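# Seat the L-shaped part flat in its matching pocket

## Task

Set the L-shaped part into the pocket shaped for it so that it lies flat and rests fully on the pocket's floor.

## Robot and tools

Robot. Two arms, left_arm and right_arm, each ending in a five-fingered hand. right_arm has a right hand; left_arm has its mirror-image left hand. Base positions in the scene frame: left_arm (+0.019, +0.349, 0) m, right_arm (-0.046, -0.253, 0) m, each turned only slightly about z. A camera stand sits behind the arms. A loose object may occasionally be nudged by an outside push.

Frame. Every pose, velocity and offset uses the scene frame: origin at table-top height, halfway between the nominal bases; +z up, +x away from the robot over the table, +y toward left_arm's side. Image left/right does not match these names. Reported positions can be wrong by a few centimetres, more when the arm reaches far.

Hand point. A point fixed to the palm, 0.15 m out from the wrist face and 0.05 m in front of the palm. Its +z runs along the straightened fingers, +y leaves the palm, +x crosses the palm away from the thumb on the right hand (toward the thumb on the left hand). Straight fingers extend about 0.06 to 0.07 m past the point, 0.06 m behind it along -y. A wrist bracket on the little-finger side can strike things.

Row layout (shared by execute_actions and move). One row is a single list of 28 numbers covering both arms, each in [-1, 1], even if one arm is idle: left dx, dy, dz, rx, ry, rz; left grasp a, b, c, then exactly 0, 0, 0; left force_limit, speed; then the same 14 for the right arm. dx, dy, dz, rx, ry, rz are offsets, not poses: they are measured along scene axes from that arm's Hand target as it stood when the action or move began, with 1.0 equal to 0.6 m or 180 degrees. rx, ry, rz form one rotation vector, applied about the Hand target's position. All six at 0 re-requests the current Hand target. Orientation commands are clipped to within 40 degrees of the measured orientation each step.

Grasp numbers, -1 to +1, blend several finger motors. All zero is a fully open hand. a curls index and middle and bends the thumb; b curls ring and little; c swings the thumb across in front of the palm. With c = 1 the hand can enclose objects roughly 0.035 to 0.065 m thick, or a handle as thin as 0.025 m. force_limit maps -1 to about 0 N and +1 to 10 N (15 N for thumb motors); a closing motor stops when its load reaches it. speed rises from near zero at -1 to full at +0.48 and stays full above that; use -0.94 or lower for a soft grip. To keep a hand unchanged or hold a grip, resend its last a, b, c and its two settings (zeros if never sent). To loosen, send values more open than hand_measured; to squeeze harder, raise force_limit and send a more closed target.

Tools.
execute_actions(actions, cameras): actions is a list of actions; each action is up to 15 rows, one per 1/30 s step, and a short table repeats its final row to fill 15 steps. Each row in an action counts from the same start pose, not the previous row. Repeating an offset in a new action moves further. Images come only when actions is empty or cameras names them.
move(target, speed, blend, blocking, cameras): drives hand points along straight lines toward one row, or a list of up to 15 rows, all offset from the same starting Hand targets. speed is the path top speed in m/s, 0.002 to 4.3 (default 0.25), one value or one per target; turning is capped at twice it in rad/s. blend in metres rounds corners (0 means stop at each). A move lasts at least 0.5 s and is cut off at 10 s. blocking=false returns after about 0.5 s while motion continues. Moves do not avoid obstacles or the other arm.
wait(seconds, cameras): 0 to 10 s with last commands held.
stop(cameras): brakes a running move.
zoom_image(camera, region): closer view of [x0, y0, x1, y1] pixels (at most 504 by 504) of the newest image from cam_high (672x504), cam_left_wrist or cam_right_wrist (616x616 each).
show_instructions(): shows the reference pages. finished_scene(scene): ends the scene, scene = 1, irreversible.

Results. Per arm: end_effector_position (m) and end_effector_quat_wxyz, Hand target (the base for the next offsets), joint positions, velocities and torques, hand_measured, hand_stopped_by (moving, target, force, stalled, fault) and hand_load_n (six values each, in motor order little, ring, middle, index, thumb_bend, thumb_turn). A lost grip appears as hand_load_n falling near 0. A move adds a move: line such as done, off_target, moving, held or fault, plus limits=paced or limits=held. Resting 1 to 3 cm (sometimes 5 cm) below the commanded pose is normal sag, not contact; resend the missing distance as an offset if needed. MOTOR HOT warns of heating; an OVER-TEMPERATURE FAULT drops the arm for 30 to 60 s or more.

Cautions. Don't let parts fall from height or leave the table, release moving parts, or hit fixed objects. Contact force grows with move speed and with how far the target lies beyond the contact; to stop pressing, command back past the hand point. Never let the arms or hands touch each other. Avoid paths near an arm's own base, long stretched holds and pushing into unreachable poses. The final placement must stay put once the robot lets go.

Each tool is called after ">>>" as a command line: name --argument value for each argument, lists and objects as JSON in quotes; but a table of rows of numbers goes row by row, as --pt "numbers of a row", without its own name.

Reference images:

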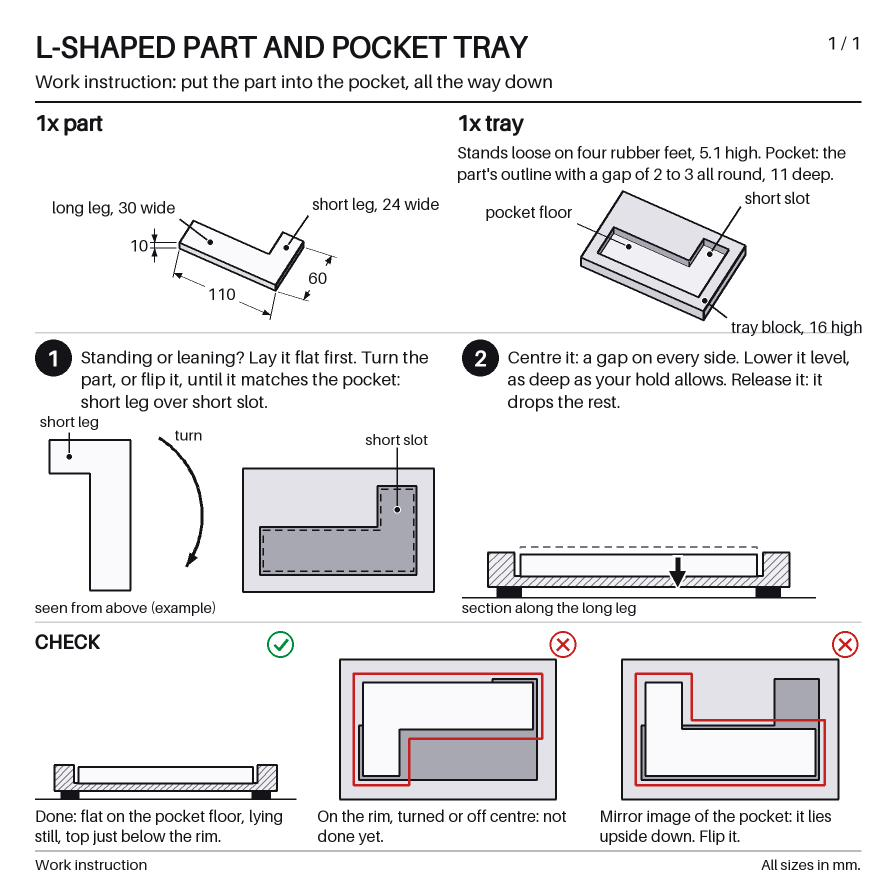

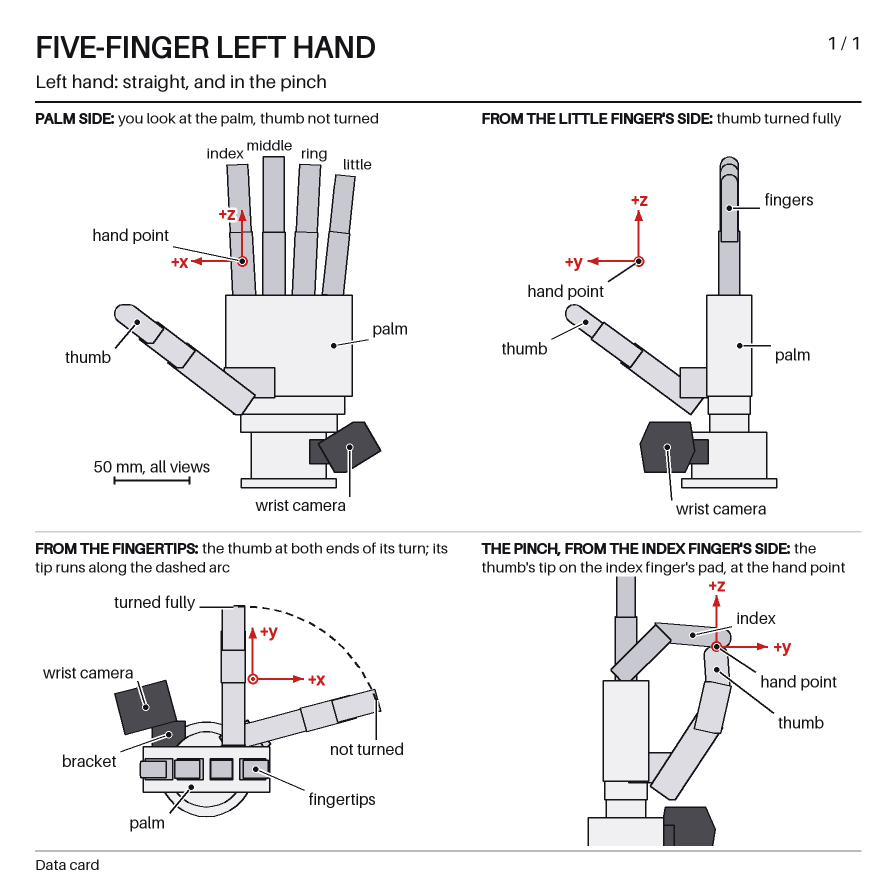

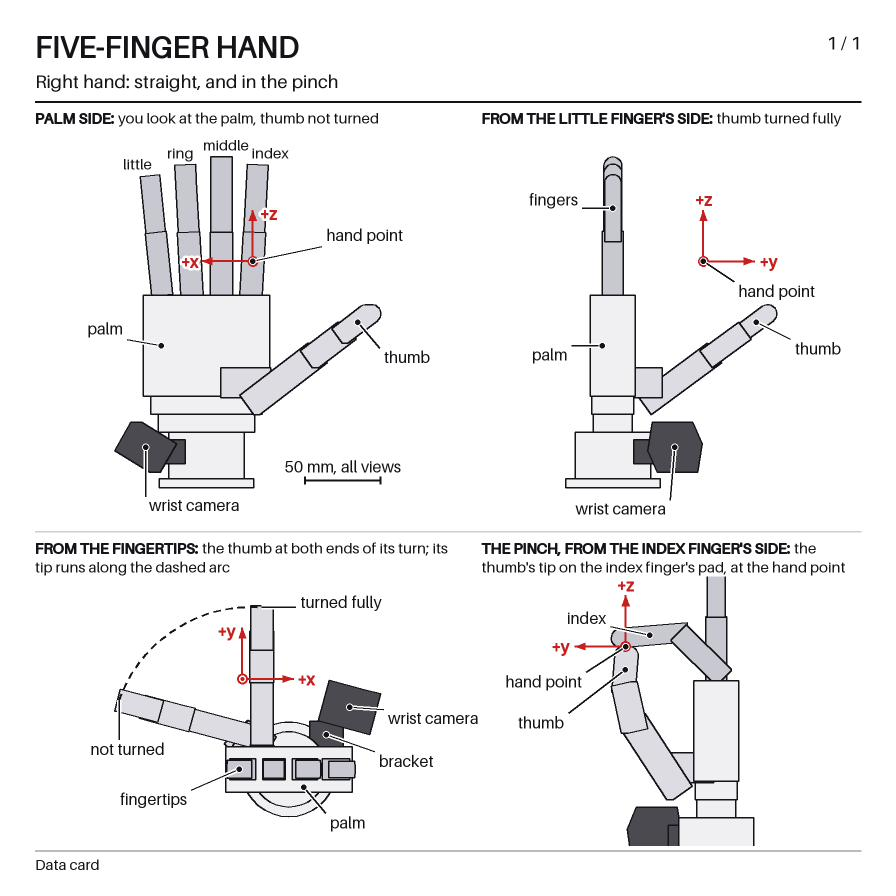

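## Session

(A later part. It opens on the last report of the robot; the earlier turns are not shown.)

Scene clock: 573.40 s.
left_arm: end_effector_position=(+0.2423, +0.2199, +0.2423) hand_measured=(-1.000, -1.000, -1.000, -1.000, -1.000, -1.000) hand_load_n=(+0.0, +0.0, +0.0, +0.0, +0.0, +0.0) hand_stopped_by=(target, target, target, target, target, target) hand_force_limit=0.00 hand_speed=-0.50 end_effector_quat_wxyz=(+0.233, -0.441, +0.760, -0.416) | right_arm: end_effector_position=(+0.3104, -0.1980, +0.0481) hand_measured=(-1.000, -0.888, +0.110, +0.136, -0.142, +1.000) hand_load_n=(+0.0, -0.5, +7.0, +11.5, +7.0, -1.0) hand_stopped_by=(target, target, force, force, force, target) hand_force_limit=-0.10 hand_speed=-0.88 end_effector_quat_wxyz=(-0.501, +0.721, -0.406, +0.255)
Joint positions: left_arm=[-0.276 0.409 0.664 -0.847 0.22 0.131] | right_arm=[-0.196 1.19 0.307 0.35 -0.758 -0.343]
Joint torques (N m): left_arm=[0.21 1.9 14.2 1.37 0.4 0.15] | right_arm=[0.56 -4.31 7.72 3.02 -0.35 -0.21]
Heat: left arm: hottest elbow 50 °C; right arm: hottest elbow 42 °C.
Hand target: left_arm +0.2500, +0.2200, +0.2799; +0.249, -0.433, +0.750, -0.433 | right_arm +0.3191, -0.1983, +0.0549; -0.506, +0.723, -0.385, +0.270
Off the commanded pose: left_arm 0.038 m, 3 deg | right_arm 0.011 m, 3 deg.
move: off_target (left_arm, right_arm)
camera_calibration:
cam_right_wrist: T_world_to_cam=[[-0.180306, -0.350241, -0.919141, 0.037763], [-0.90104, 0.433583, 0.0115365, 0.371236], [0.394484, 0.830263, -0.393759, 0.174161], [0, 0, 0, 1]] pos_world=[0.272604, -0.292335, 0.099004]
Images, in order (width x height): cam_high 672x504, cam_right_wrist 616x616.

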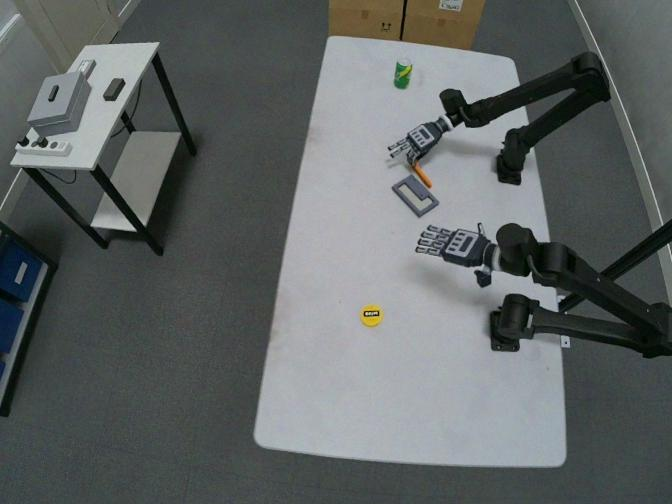

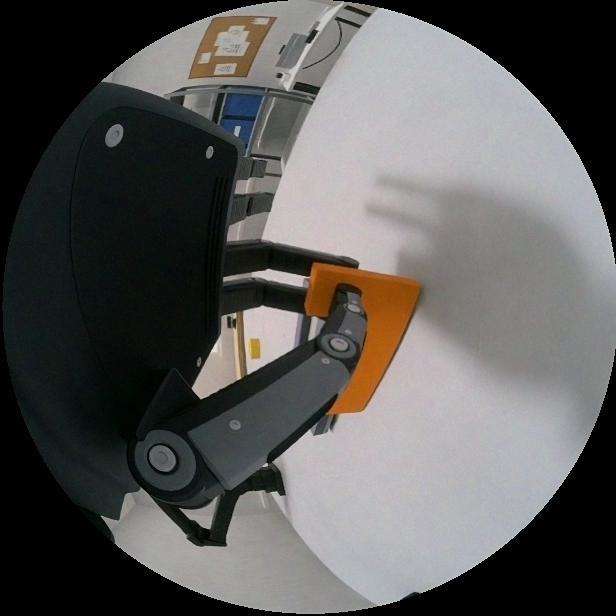

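>>> move --target '[0,0,0,0,0,0, 0,0,0,0,0,0, 0.0, -0.5, -0.02, 0.0, 0.06, 0, 0, 0, 0.75,0,1,0,0,0, -0.1, -0.88]' --speed 0.08 --cameras '["cam_right_wrist", "cam_high", "cam_left_wrist"]'

>>> zoom_image --camera "cam_high" --region '[380, 110, 460, 230]'

>>> zoom_image --camera "cam_left_wrist" --region '[260, 280, 420, 400]'

Scene clock: 581.17 s.
left_arm: end_effector_position=(+0.2423, +0.2199, +0.2423) hand_measured=(-1.000, -1.000, -1.000, -1.000, -1.000, -1.000) hand_load_n=(+0.0, +0.0, +0.0, +0.0, +0.0, +0.0) hand_stopped_by=(target, target, target, target, target, target) hand_force_limit=0.00 hand_speed=-0.50 end_effector_quat_wxyz=(+0.233, -0.441, +0.760, -0.416) | right_arm: end_effector_position=(+0.2936, -0.1928, +0.0708) hand_measured=(-1.000, -0.888, +0.110, +0.136, -0.142, +1.000) hand_load_n=(+0.0, +0.0, +7.0, +11.5, +7.5, -0.5) hand_stopped_by=(target, target, force, force, force, target) hand_force_limit=-0.10 hand_speed=-0.88 end_effector_quat_wxyz=(-0.501, +0.723, -0.405, +0.248)
Joint positions: left_arm=[-0.276 0.409 0.664 -0.847 0.22 0.131] | right_arm=[-0.196 1.037 0.307 0.183 -0.767 -0.348]
Joint torques (N m): left_arm=[0.67 1.9 14.2 1.35 0.42 0.15] | right_arm=[-0.44 -4.78 10.95 1.22 -0.39 -0.21]
Heat: left arm: hottest elbow 50 °C; right arm: hottest elbow 41 °C.
Hand target: left_arm +0.2500, +0.2200, +0.2799; +0.249, -0.433, +0.750, -0.433 | right_arm +0.3071, -0.1983, +0.0909; -0.506, +0.723, -0.385, +0.270
Off the commanded pose: left_arm 0.038 m, 3 deg | right_arm 0.025 m, 3 deg.
move: off_target (left_arm, right_arm)
camera_calibration:
cam_left_wrist: T_world_to_cam=[[0.316307, -0.487757, 0.81366, -0.16787], [-0.895489, -0.436621, 0.086381, 0.294543], [0.313128, -0.755947, -0.574887, 0.338577], [0, 0, 0, 1]] pos_world=[0.210841, 0.30267, 0.305789]
cam_right_wrist: T_world_to_cam=[[-0.186022, -0.347897, -0.918893, 0.0596734], [-0.905013, 0.424795, 0.0223832, 0.352149], [0.382554, 0.835773, -0.393872, 0.189992], [0, 0, 0, 1]] pos_world=[0.257117, -0.287621, 0.121784]

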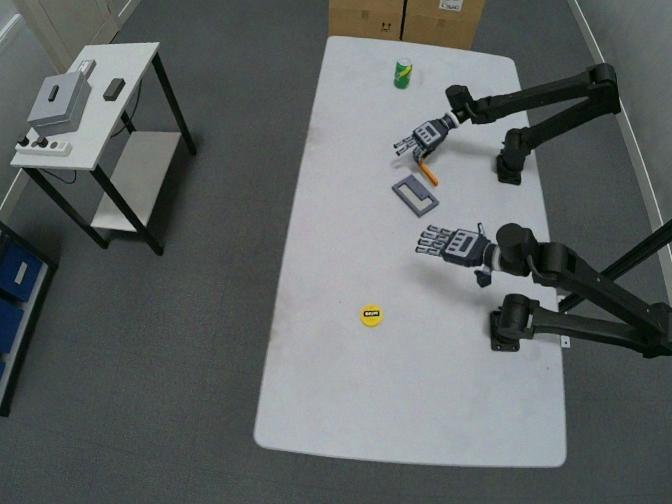

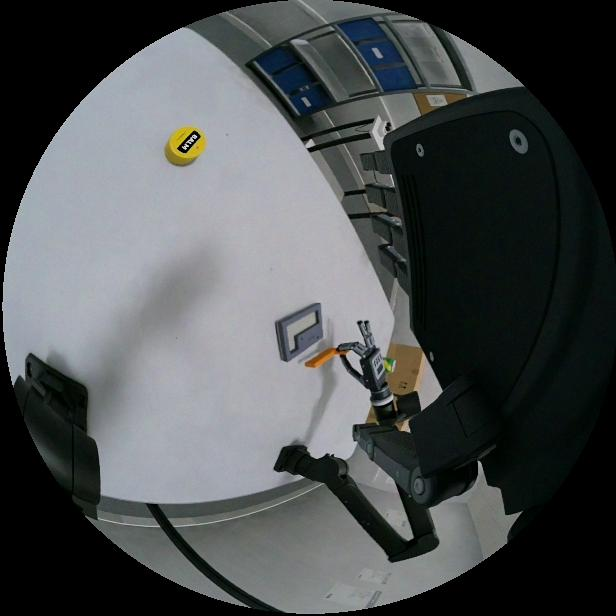

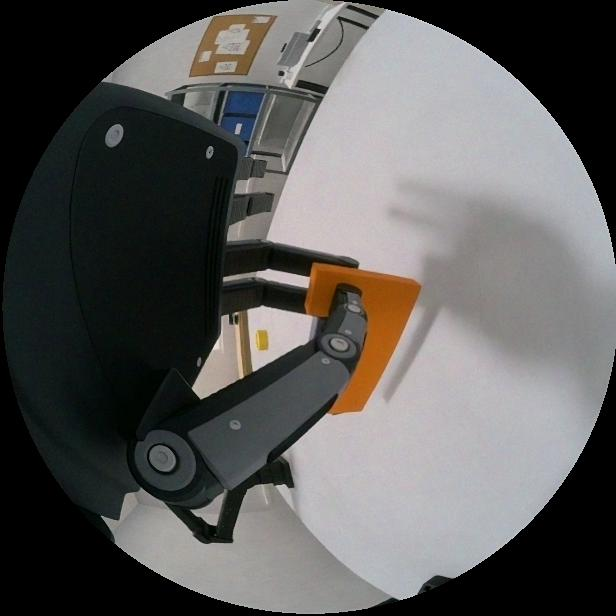

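Scaled by 4.200 from the camera's 672x504 image, which has a finer 960x720 frame.

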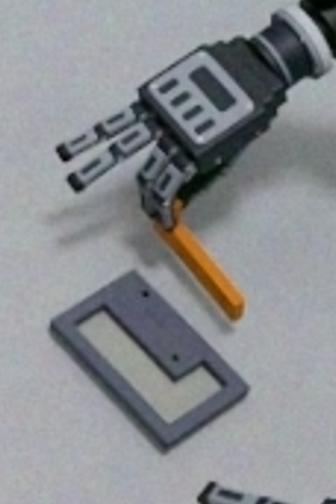

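Scaled by 3.150 from the camera's 616x616 image, which has a finer 880x880 frame.

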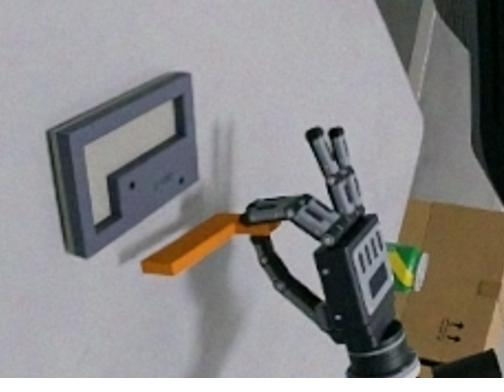

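>>> move --pt "-0.05 0.233 0.05 0 0 0 0 0 0 0 0 0 0.0 -0.5 -0.01 0.02 0.1 0 0 -0.01 0.75 0 1 0 0 0 -0.1 -0.88" --pt "-0.05 0.233 0.05 0 0 0 0 0 0 0 0 0 0.0 -0.5 0.2107 0.4213 0.0985 0 0 -0.1833 0.75 0 1 0 0 0 -0.1 -0.88" --speed 0.15 --blend 0.03 --cameras '["all"]'

>>> zoom_image --camera "cam_high" --region '[340, 170, 460, 290]'

Scene clock: 758.23 s.
left_arm: end_effector_position=(+0.2134, +0.3509, +0.2829) hand_measured=(-1.000, -1.000, -1.000, -1.000, -1.000, -1.000) hand_load_n=(+0.0, +0.0, +0.0, +0.0, -0.5, +0.0) hand_stopped_by=(target, target, target, target, target, target) hand_force_limit=0.00 hand_speed=-0.50 end_effector_quat_wxyz=(+0.224, -0.443, +0.751, -0.435) | right_arm: end_effector_position=(+0.4189, +0.0352, +0.1246) hand_measured=(-1.000, -0.888, +0.110, +0.136, -0.142, +1.000) hand_load_n=(+0.0, +0.0, +7.0, +11.5, +7.5, -0.5) hand_stopped_by=(target, target, force, force, force, target) hand_force_limit=-0.10 hand_speed=-0.88 end_effector_quat_wxyz=(-0.387, +0.600, -0.572, +0.403)
Joint positions: left_arm=[0.807 0.613 0.878 -1.527 0.993 1.149] | right_arm=[0.749 1.413 0.78 0.148 0.637 0.26]
Joint torques (N m): left_arm=[0.97 0.97 12.83 0.36 1.07 0.15] | right_arm=[1.26 -9.41 13.55 1.48 0.41 0.11]
Heat: left arm: hottest elbow 51 °C; right arm: hottest elbow 44 °C.
Hand target: left_arm +0.2200, +0.3598, +0.3099; +0.249, -0.433, +0.750, -0.433 | right_arm +0.4335, +0.0545, +0.1500; -0.409, +0.584, -0.575, +0.403
Off the commanded pose: left_arm 0.029 m, 3 deg | right_arm 0.035 m, 3 deg.
move: off_target (left_arm, right_arm)
camera_calibration:
cam_left_wrist: T_world_to_cam=[[0.307802, -0.452151, 0.837148, -0.145099], [-0.898791, -0.426836, 0.0999291, 0.31582], [0.312142, -0.78318, -0.53777, 0.469276], [0, 0, 0, 1]] pos_world=[0.182038, 0.436724, 0.342272]
cam_right_wrist: T_world_to_cam=[[-0.341633, -0.276896, -0.898118, 0.271828], [-0.540365, 0.839738, -0.0533484, 0.209651], [0.768955, 0.467086, -0.436507, -0.170903], [0, 0, 0, 1]] pos_world=[0.33757, -0.0209571, 0.180718]

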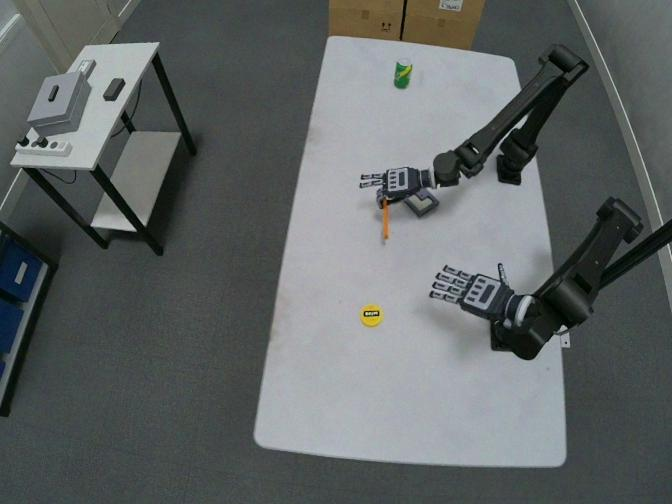

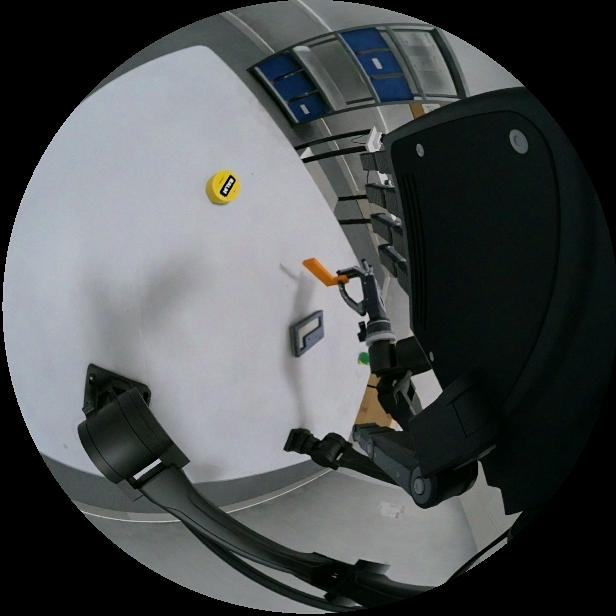

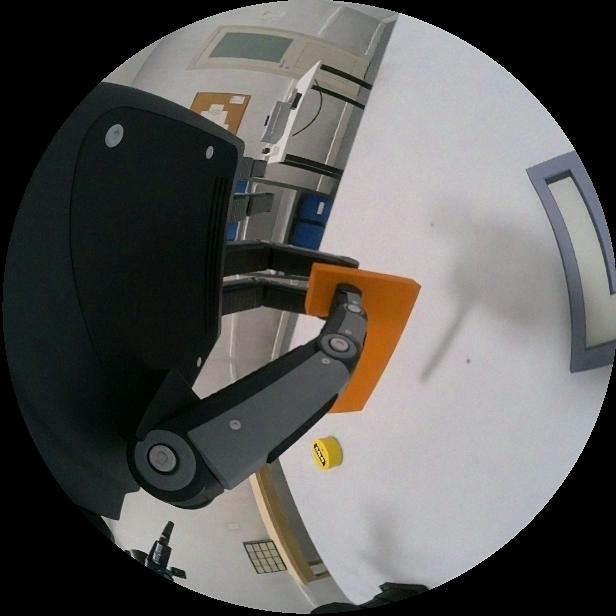

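Scaled by 4.200 from the camera's 672x504 image, which has a finer 960x720 frame.

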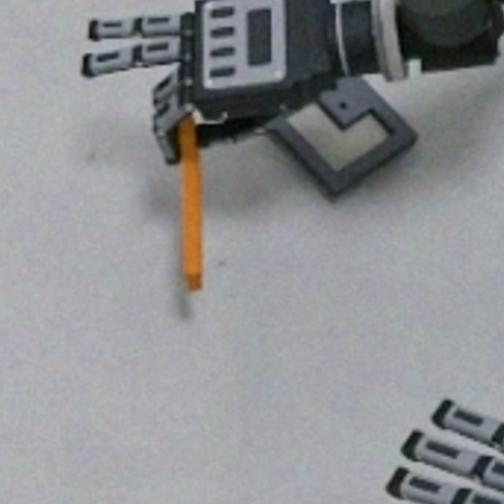

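>>> move --target '[0,0,0,0,0,0, 0,0,0,0,0,0, 0.0, -0.5, 0,0,-0.108, 0.0256, 0, 0, 0.75,0,1,0,0,0, -0.1, -0.88]' --speed 0.1 --cameras '["all"]'

>>> zoom_image --camera "cam_high" --region '[340, 170, 440, 270]'

>>> zoom_image --camera "cam_left_wrist" --region '[260, 230, 400, 370]'

Scene clock: 777.90 s.
left_arm: end_effector_position=(+0.2134, +0.3509, +0.2829) hand_measured=(-1.000, -1.000, -1.000, -1.000, -1.000, -1.000) hand_load_n=(+0.0, +0.0, +0.0, +0.0, -0.5, +0.0) hand_stopped_by=(target, target, target, target, target, target) hand_force_limit=0.00 hand_speed=-0.50 end_effector_quat_wxyz=(+0.224, -0.443, +0.751, -0.435) | right_arm: end_effector_position=(+0.4224, +0.0497, +0.0731) hand_measured=(-1.000, -0.888, +0.110, +0.136, -0.142, +1.000) hand_load_n=(+0.0, +0.0, +6.5, +11.5, +7.5, -0.5) hand_stopped_by=(target, target, force, force, force, target) hand_force_limit=-0.10 hand_speed=-0.88 end_effector_quat_wxyz=(-0.411, +0.588, -0.584, +0.379)
Joint positions: left_arm=[0.807 0.613 0.878 -1.527 0.993 1.149] | right_arm=[0.749 1.542 0.73 0.341 0.601 0.316]
Joint torques (N m): left_arm=[0.67 1.2 12.77 0.32 1.07 0.16] | right_arm=[0.21 -10.64 8.68 3.14 0.13 0.1]
Heat: left arm: hottest elbow 48 °C; right arm: hottest elbow 46 °C.
Hand target: left_arm +0.2200, +0.3598, +0.3099; +0.249, -0.433, +0.750, -0.433 | right_arm +0.4335, +0.0545, +0.0852; -0.432, +0.567, -0.590, +0.379
Off the commanded pose: left_arm 0.029 m, 3 deg | right_arm 0.017 m, 3 deg.
move: off_target (left_arm, right_arm)
camera_calibration:
cam_left_wrist: T_world_to_cam=[[0.307802, -0.452151, 0.837148, -0.145099], [-0.898791, -0.426836, 0.0999291, 0.31582], [0.312142, -0.78318, -0.53777, 0.469276], [0, 0, 0, 1]] pos_world=[0.182038, 0.436724, 0.342272]
cam_right_wrist: T_world_to_cam=[[-0.339158, -0.212346, -0.91645, 0.227843], [-0.548776, 0.835916, 0.00940371, 0.195867], [0.764079, 0.506116, -0.400038, -0.205375], [0, 0, 0, 1]] pos_world=[0.341685, -0.0114035, 0.124807]

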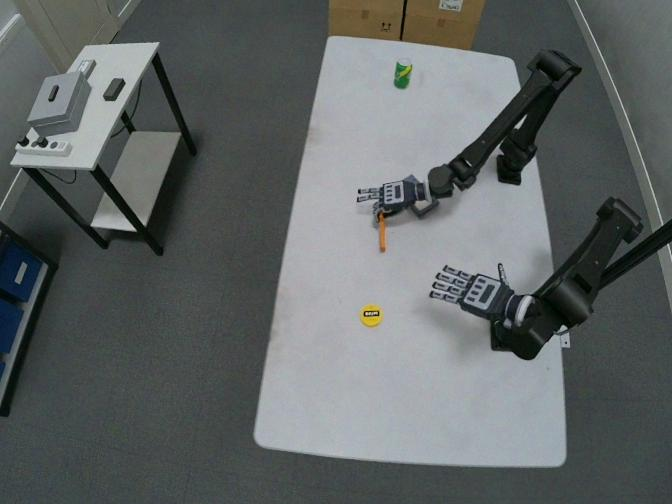

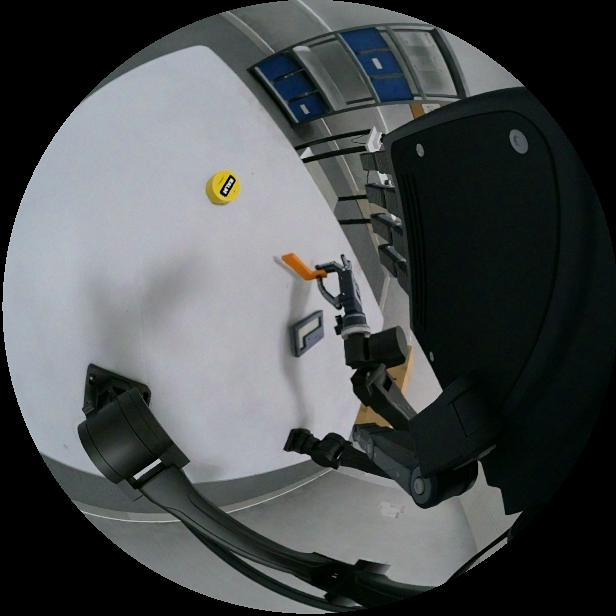

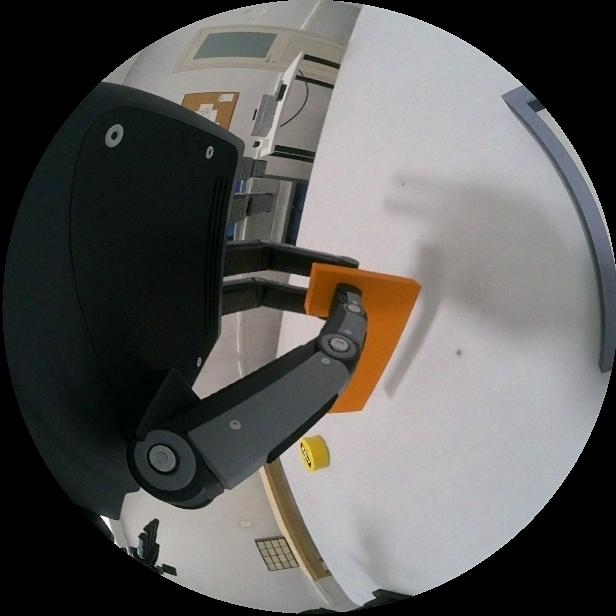

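Scaled by 5.040 from the camera's 672x504 image, which has a finer 960x720 frame.

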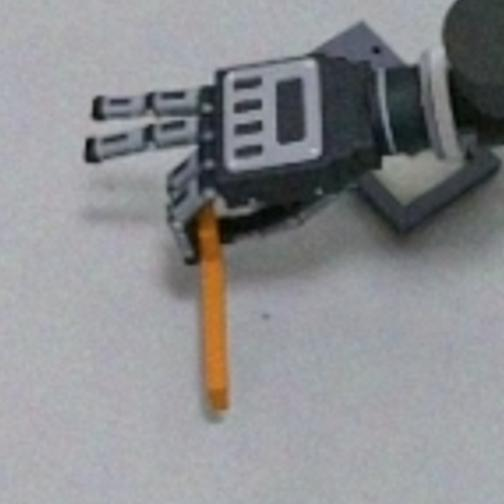

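Scaled by 3.600 from the camera's 616x616 image, which has a finer 880x880 frame.

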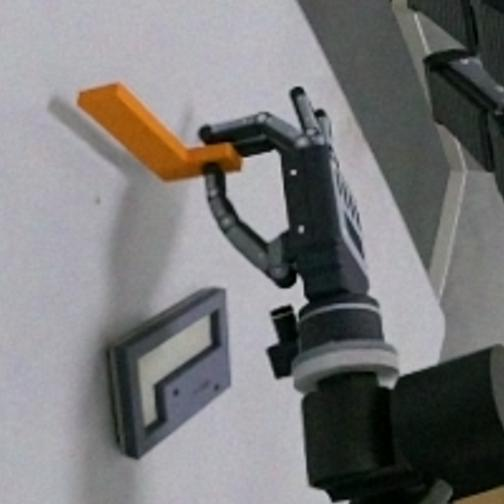

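>>> move --target '[0,0,0,0,0,0, 0,0,0,0,0,0, 0.0, -0.5, 0,0,-0.035, 0, 0, 0, 0.75,0,1,0,0,0, -0.1, -0.88]' --speed 0.05 --cameras '["all"]'

>>> zoom_image --camera "cam_high" --region '[340, 170, 440, 270]'

>>> zoom_image --camera "cam_left_wrist" --region '[270, 240, 350, 320]'

Scene clock: 786.77 s.
left_arm: end_effector_position=(+0.2134, +0.3509, +0.2829) hand_measured=(-1.000, -1.000, -1.000, -1.000, -1.000, -1.000) hand_load_n=(+0.0, +0.0, +0.0, -0.5, +0.0, +0.0) hand_stopped_by=(target, target, target, target, target, target) hand_force_limit=0.00 hand_speed=-0.50 end_effector_quat_wxyz=(+0.224, -0.443, +0.751, -0.435) | right_arm: end_effector_position=(+0.4229, +0.0501, +0.0533) hand_measured=(-1.000, -0.888, +0.110, +0.136, -0.142, +1.000) hand_load_n=(+0.0, +0.0, +7.0, +11.5, +7.0, -0.5) hand_stopped_by=(target, target, force, force, force, target) hand_force_limit=-0.10 hand_speed=-0.88 end_effector_quat_wxyz=(-0.412, +0.588, -0.584, +0.379)
Joint positions: left_arm=[0.807 0.613 0.878 -1.527 0.993 1.149] | right_arm=[0.749 1.592 0.715 0.408 0.601 0.316]
Joint torques (N m): left_arm=[0.56 1.08 12.89 0.31 1.09 0.15] | right_arm=[-0.03 -11.05 8.03 3.34 0.14 0.09]
Heat: left arm: hottest elbow 48 °C; right arm: hottest elbow 45 °C.
Hand target: left_arm +0.2200, +0.3598, +0.3099; +0.249, -0.433, +0.750, -0.433 | right_arm +0.4335, +0.0545, +0.0642; -0.432, +0.567, -0.590, +0.379
Off the commanded pose: left_arm 0.029 m, 3 deg | right_arm 0.016 m, 3 deg.
move: off_target (left_arm, right_arm)
camera_calibration:
cam_left_wrist: T_world_to_cam=[[0.307802, -0.452151, 0.837148, -0.145099], [-0.898791, -0.426836, 0.0999291, 0.31582], [0.312142, -0.78318, -0.53777, 0.469276], [0, 0, 0, 1]] pos_world=[0.182038, 0.436724, 0.342272]
cam_right_wrist: T_world_to_cam=[[-0.338111, -0.211429, -0.917049, 0.209449], [-0.548812, 0.83589, 0.00962642, 0.195929], [0.764517, 0.506542, -0.398658, -0.214173], [0, 0, 0, 1]] pos_world=[0.342084, -0.0110042, 0.104807]

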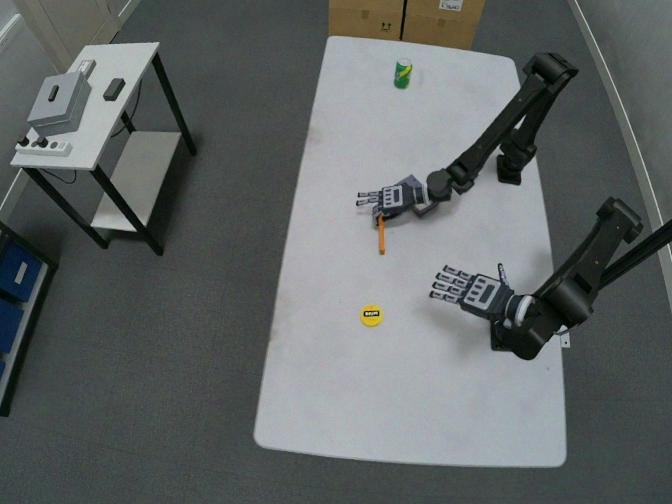

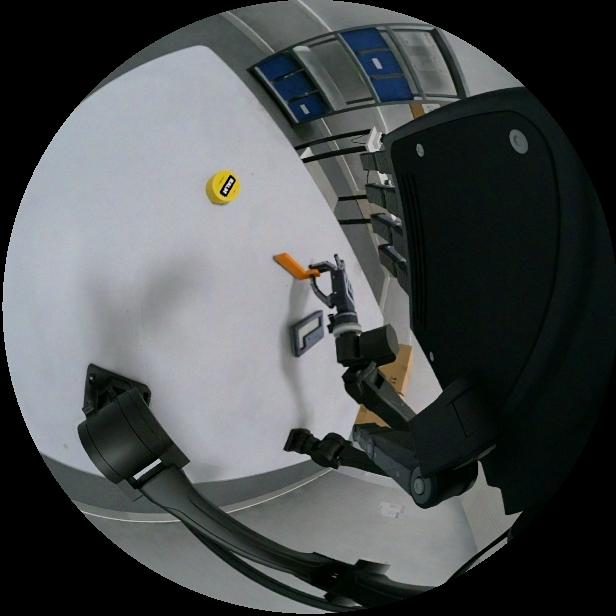

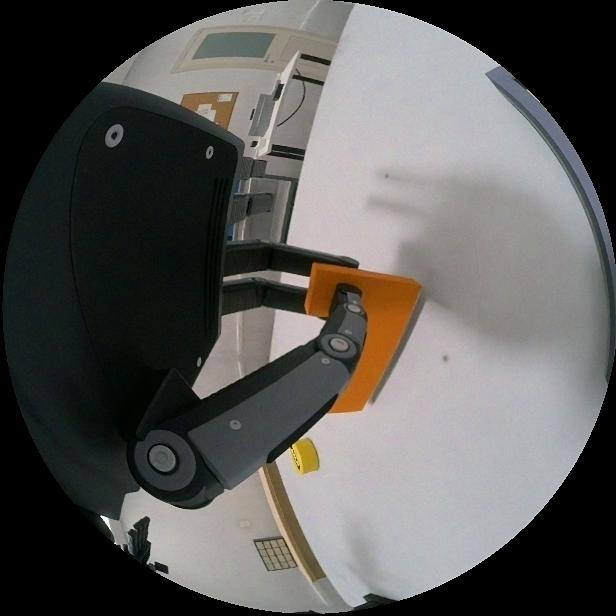

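Scaled by 5.040 from the camera's 672x504 image, which has a finer 960x720 frame.

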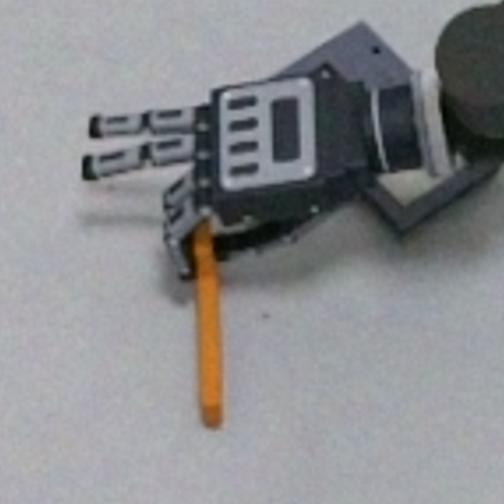

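Scaled by 6.300 from the camera's 616x616 image, which has a finer 880x880 frame.

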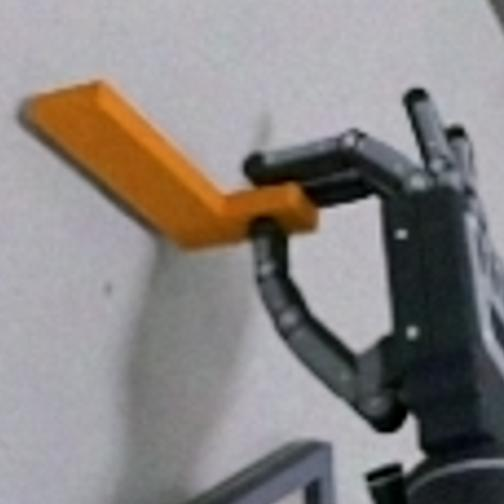

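>>> move --target '[0,0,0,0,0,0, 0,0,0,0,0,0, 0.0, -0.5, 0,0,-0.0125, 0, 0, 0, 0.75,0,1,0,0,0, -0.1, -0.88]' --speed 0.03 --cameras '["cam_left_wrist", "cam_high", "cam_right_wrist"]'

>>> zoom_image --camera "cam_left_wrist" --region '[270, 240, 350, 320]'

>>> zoom_image --camera "cam_right_wrist" --region '[300, 240, 450, 430]'

Scene clock: 793.67 s.
left_arm: end_effector_position=(+0.2134, +0.3509, +0.2829) hand_measured=(-1.000, -1.000, -1.000, -1.000, -1.000, -1.000) hand_load_n=(+0.0, +0.0, +0.0, +0.0, +0.0, +0.0) hand_stopped_by=(target, target, target, target, target, target) hand_force_limit=0.00 hand_speed=-0.50 end_effector_quat_wxyz=(+0.224, -0.443, +0.751, -0.435) | right_arm: end_effector_position=(+0.4233, +0.0504, +0.0474) hand_measured=(-1.000, -0.888, +0.110, +0.136, -0.142, +1.000) hand_load_n=(+0.0, +0.0, +7.0, +11.5, +7.5, -0.5) hand_stopped_by=(target, target, force, force, force, target) hand_force_limit=-0.10 hand_speed=-0.88 end_effector_quat_wxyz=(-0.413, +0.587, -0.584, +0.380)
Joint positions: left_arm=[0.807 0.613 0.878 -1.527 0.993 1.149] | right_arm=[0.749 1.609 0.71 0.433 0.601 0.316]
Joint torques (N m): left_arm=[0.56 1.26 12.82 0.31 1.06 0.14] | right_arm=[0.09 -10.7 7.82 3.15 0.17 0.11]
Heat: left arm: hottest elbow 47 °C; right arm: hottest elbow 44 °C.
Hand target: left_arm +0.2200, +0.3598, +0.3099; +0.249, -0.433, +0.750, -0.433 | right_arm +0.4335, +0.0545, +0.0567; -0.432, +0.567, -0.590, +0.379
Off the commanded pose: left_arm 0.029 m, 3 deg | right_arm 0.014 m, 3 deg.
move: off_target (left_arm, right_arm)
camera_calibration:
cam_left_wrist: T_world_to_cam=[[0.307802, -0.452151, 0.837148, -0.145099], [-0.898791, -0.426836, 0.0999291, 0.31582], [0.312142, -0.78318, -0.53777, 0.469276], [0, 0, 0, 1]] pos_world=[0.182038, 0.436724, 0.342272]
cam_right_wrist: T_world_to_cam=[[-0.335914, -0.209635, -0.918267, 0.203385], [-0.54883, 0.835875, 0.00994448, 0.19596], [0.765472, 0.507313, -0.395836, -0.21753], [0, 0, 0, 1]] pos_world=[0.342382, -0.0108055, 0.0987068]

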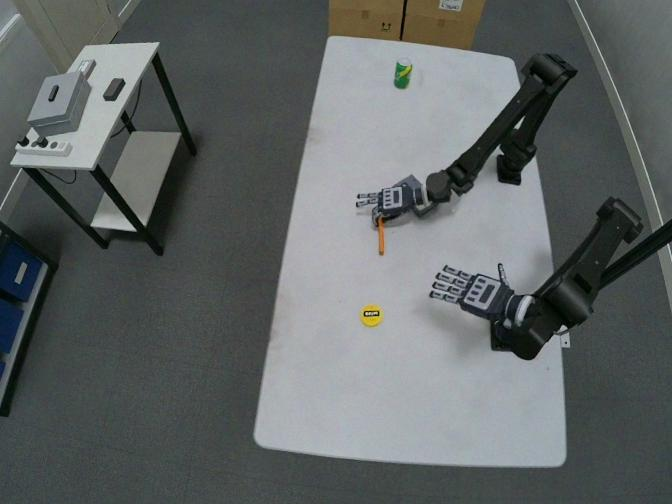

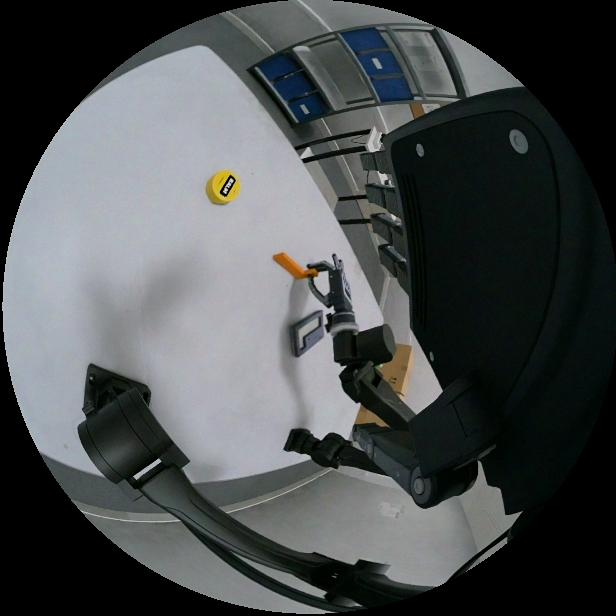

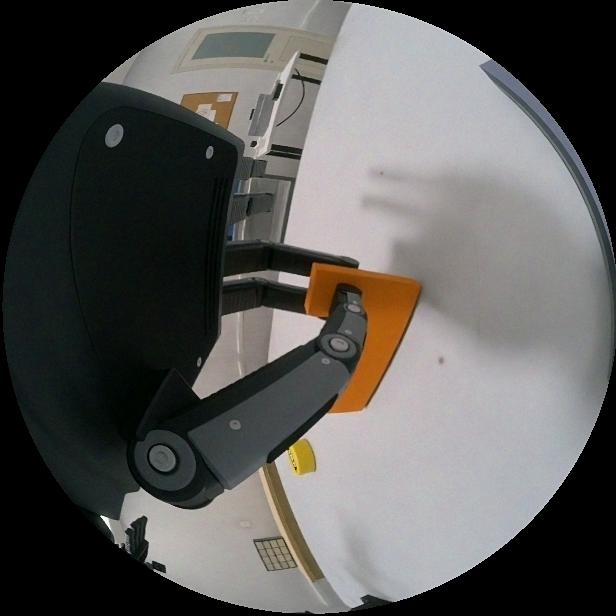

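Scaled by 6.300 from the camera's 616x616 image, which has a finer 880x880 frame.

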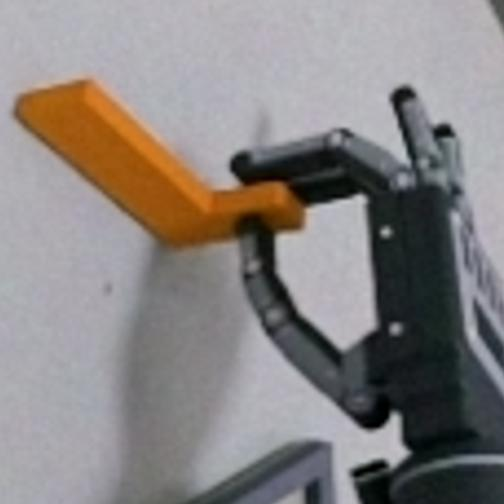

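Scaled by 2.653 from the camera's 616x616 image, which has a finer 880x880 frame.

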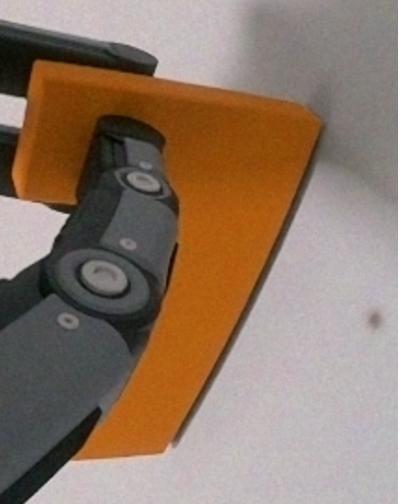

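>>> move --target '[0,0,0,0,0,0, 0,0,0,0,0,0, 0.0, -0.5, 0,0,-0.008, 0, 0, 0, 0.75,0,1,0,0,0, -0.1, -0.88]' --speed 0.03 --cameras '["cam_left_wrist", "cam_right_wrist"]'

>>> zoom_image --camera "cam_right_wrist" --region '[300, 240, 450, 430]'

Scene clock: 811.40 s.
left_arm: end_effector_position=(+0.2134, +0.3509, +0.2829) hand_measured=(-1.000, -1.000, -1.000, -1.000, -1.000, -1.000) hand_load_n=(+0.0, +0.0, +0.0, +0.0, +0.0, +0.0) hand_stopped_by=(target, target, target, target, target, target) hand_force_limit=0.00 hand_speed=-0.50 end_effector_quat_wxyz=(+0.224, -0.443, +0.751, -0.435) | right_arm: end_effector_position=(+0.4247, +0.0516, +0.0461) hand_measured=(-1.000, -0.888, +0.110, +0.136, -0.142, +1.000) hand_load_n=(+0.0, +0.0, +7.0, +11.5, +7.0, -1.0) hand_stopped_by=(target, target, force, force, force, target) hand_force_limit=-0.10 hand_speed=-0.88 end_effector_quat_wxyz=(-0.416, +0.585, -0.583, +0.380)
Joint positions: left_arm=[0.807 0.613 0.878 -1.527 0.993 1.149] | right_arm=[0.749 1.618 0.71 0.45 0.601 0.316]
Joint torques (N m): left_arm=[0.67 1.26 12.78 0.35 1.08 0.14] | right_arm=[0.26 -10.64 7.56 3.14 0.11 0.1]
Heat: left arm: hottest elbow 47 °C; right arm: hottest elbow 43 °C.
Hand target: left_arm +0.2200, +0.3598, +0.3099; +0.249, -0.433, +0.750, -0.433 | right_arm +0.4335, +0.0545, +0.0519; -0.432, +0.567, -0.590, +0.379
Off the commanded pose: left_arm 0.029 m, 3 deg | right_arm 0.011 m, 3 deg.
move: off_target (left_arm, right_arm)
camera_calibration:
cam_left_wrist: T_world_to_cam=[[0.307802, -0.452151, 0.837148, -0.145099], [-0.898791, -0.426836, 0.0999291, 0.31582], [0.312142, -0.78318, -0.53777, 0.469276], [0, 0, 0, 1]] pos_world=[0.182038, 0.436724, 0.342272]
cam_right_wrist: T_world_to_cam=[[-0.330561, -0.205111, -0.921227, 0.200524], [-0.548911, 0.83581, 0.0108706, 0.195687], [0.767741, 0.509265, -0.388874, -0.221139], [0, 0, 0, 1]] pos_world=[0.343478, -0.009809, 0.0966056]
Images, in order (width x height): cam_left_wrist 616x616, cam_right_wrist 616x616.

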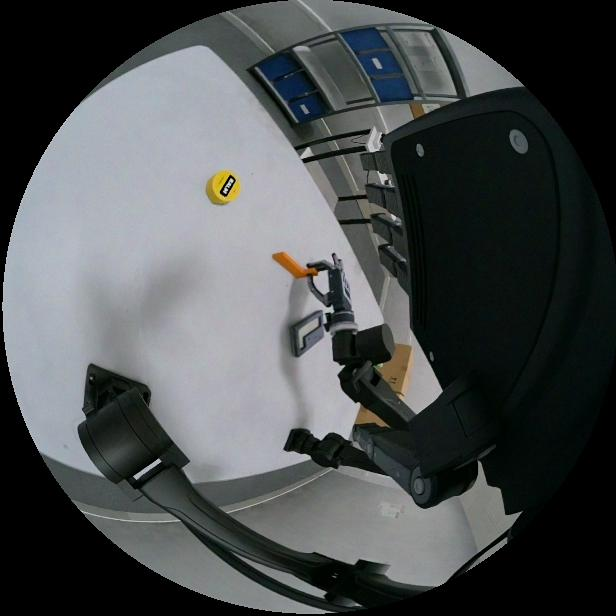

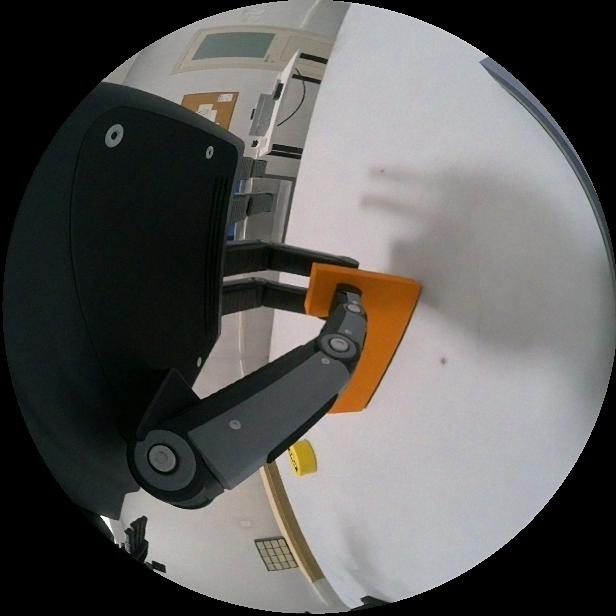

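Scaled by 2.653 from the camera's 616x616 image, which has a finer 880x880 frame.

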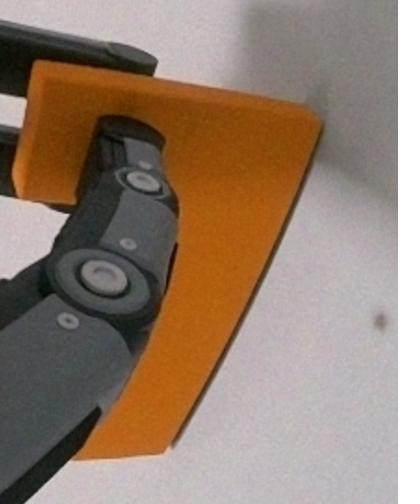

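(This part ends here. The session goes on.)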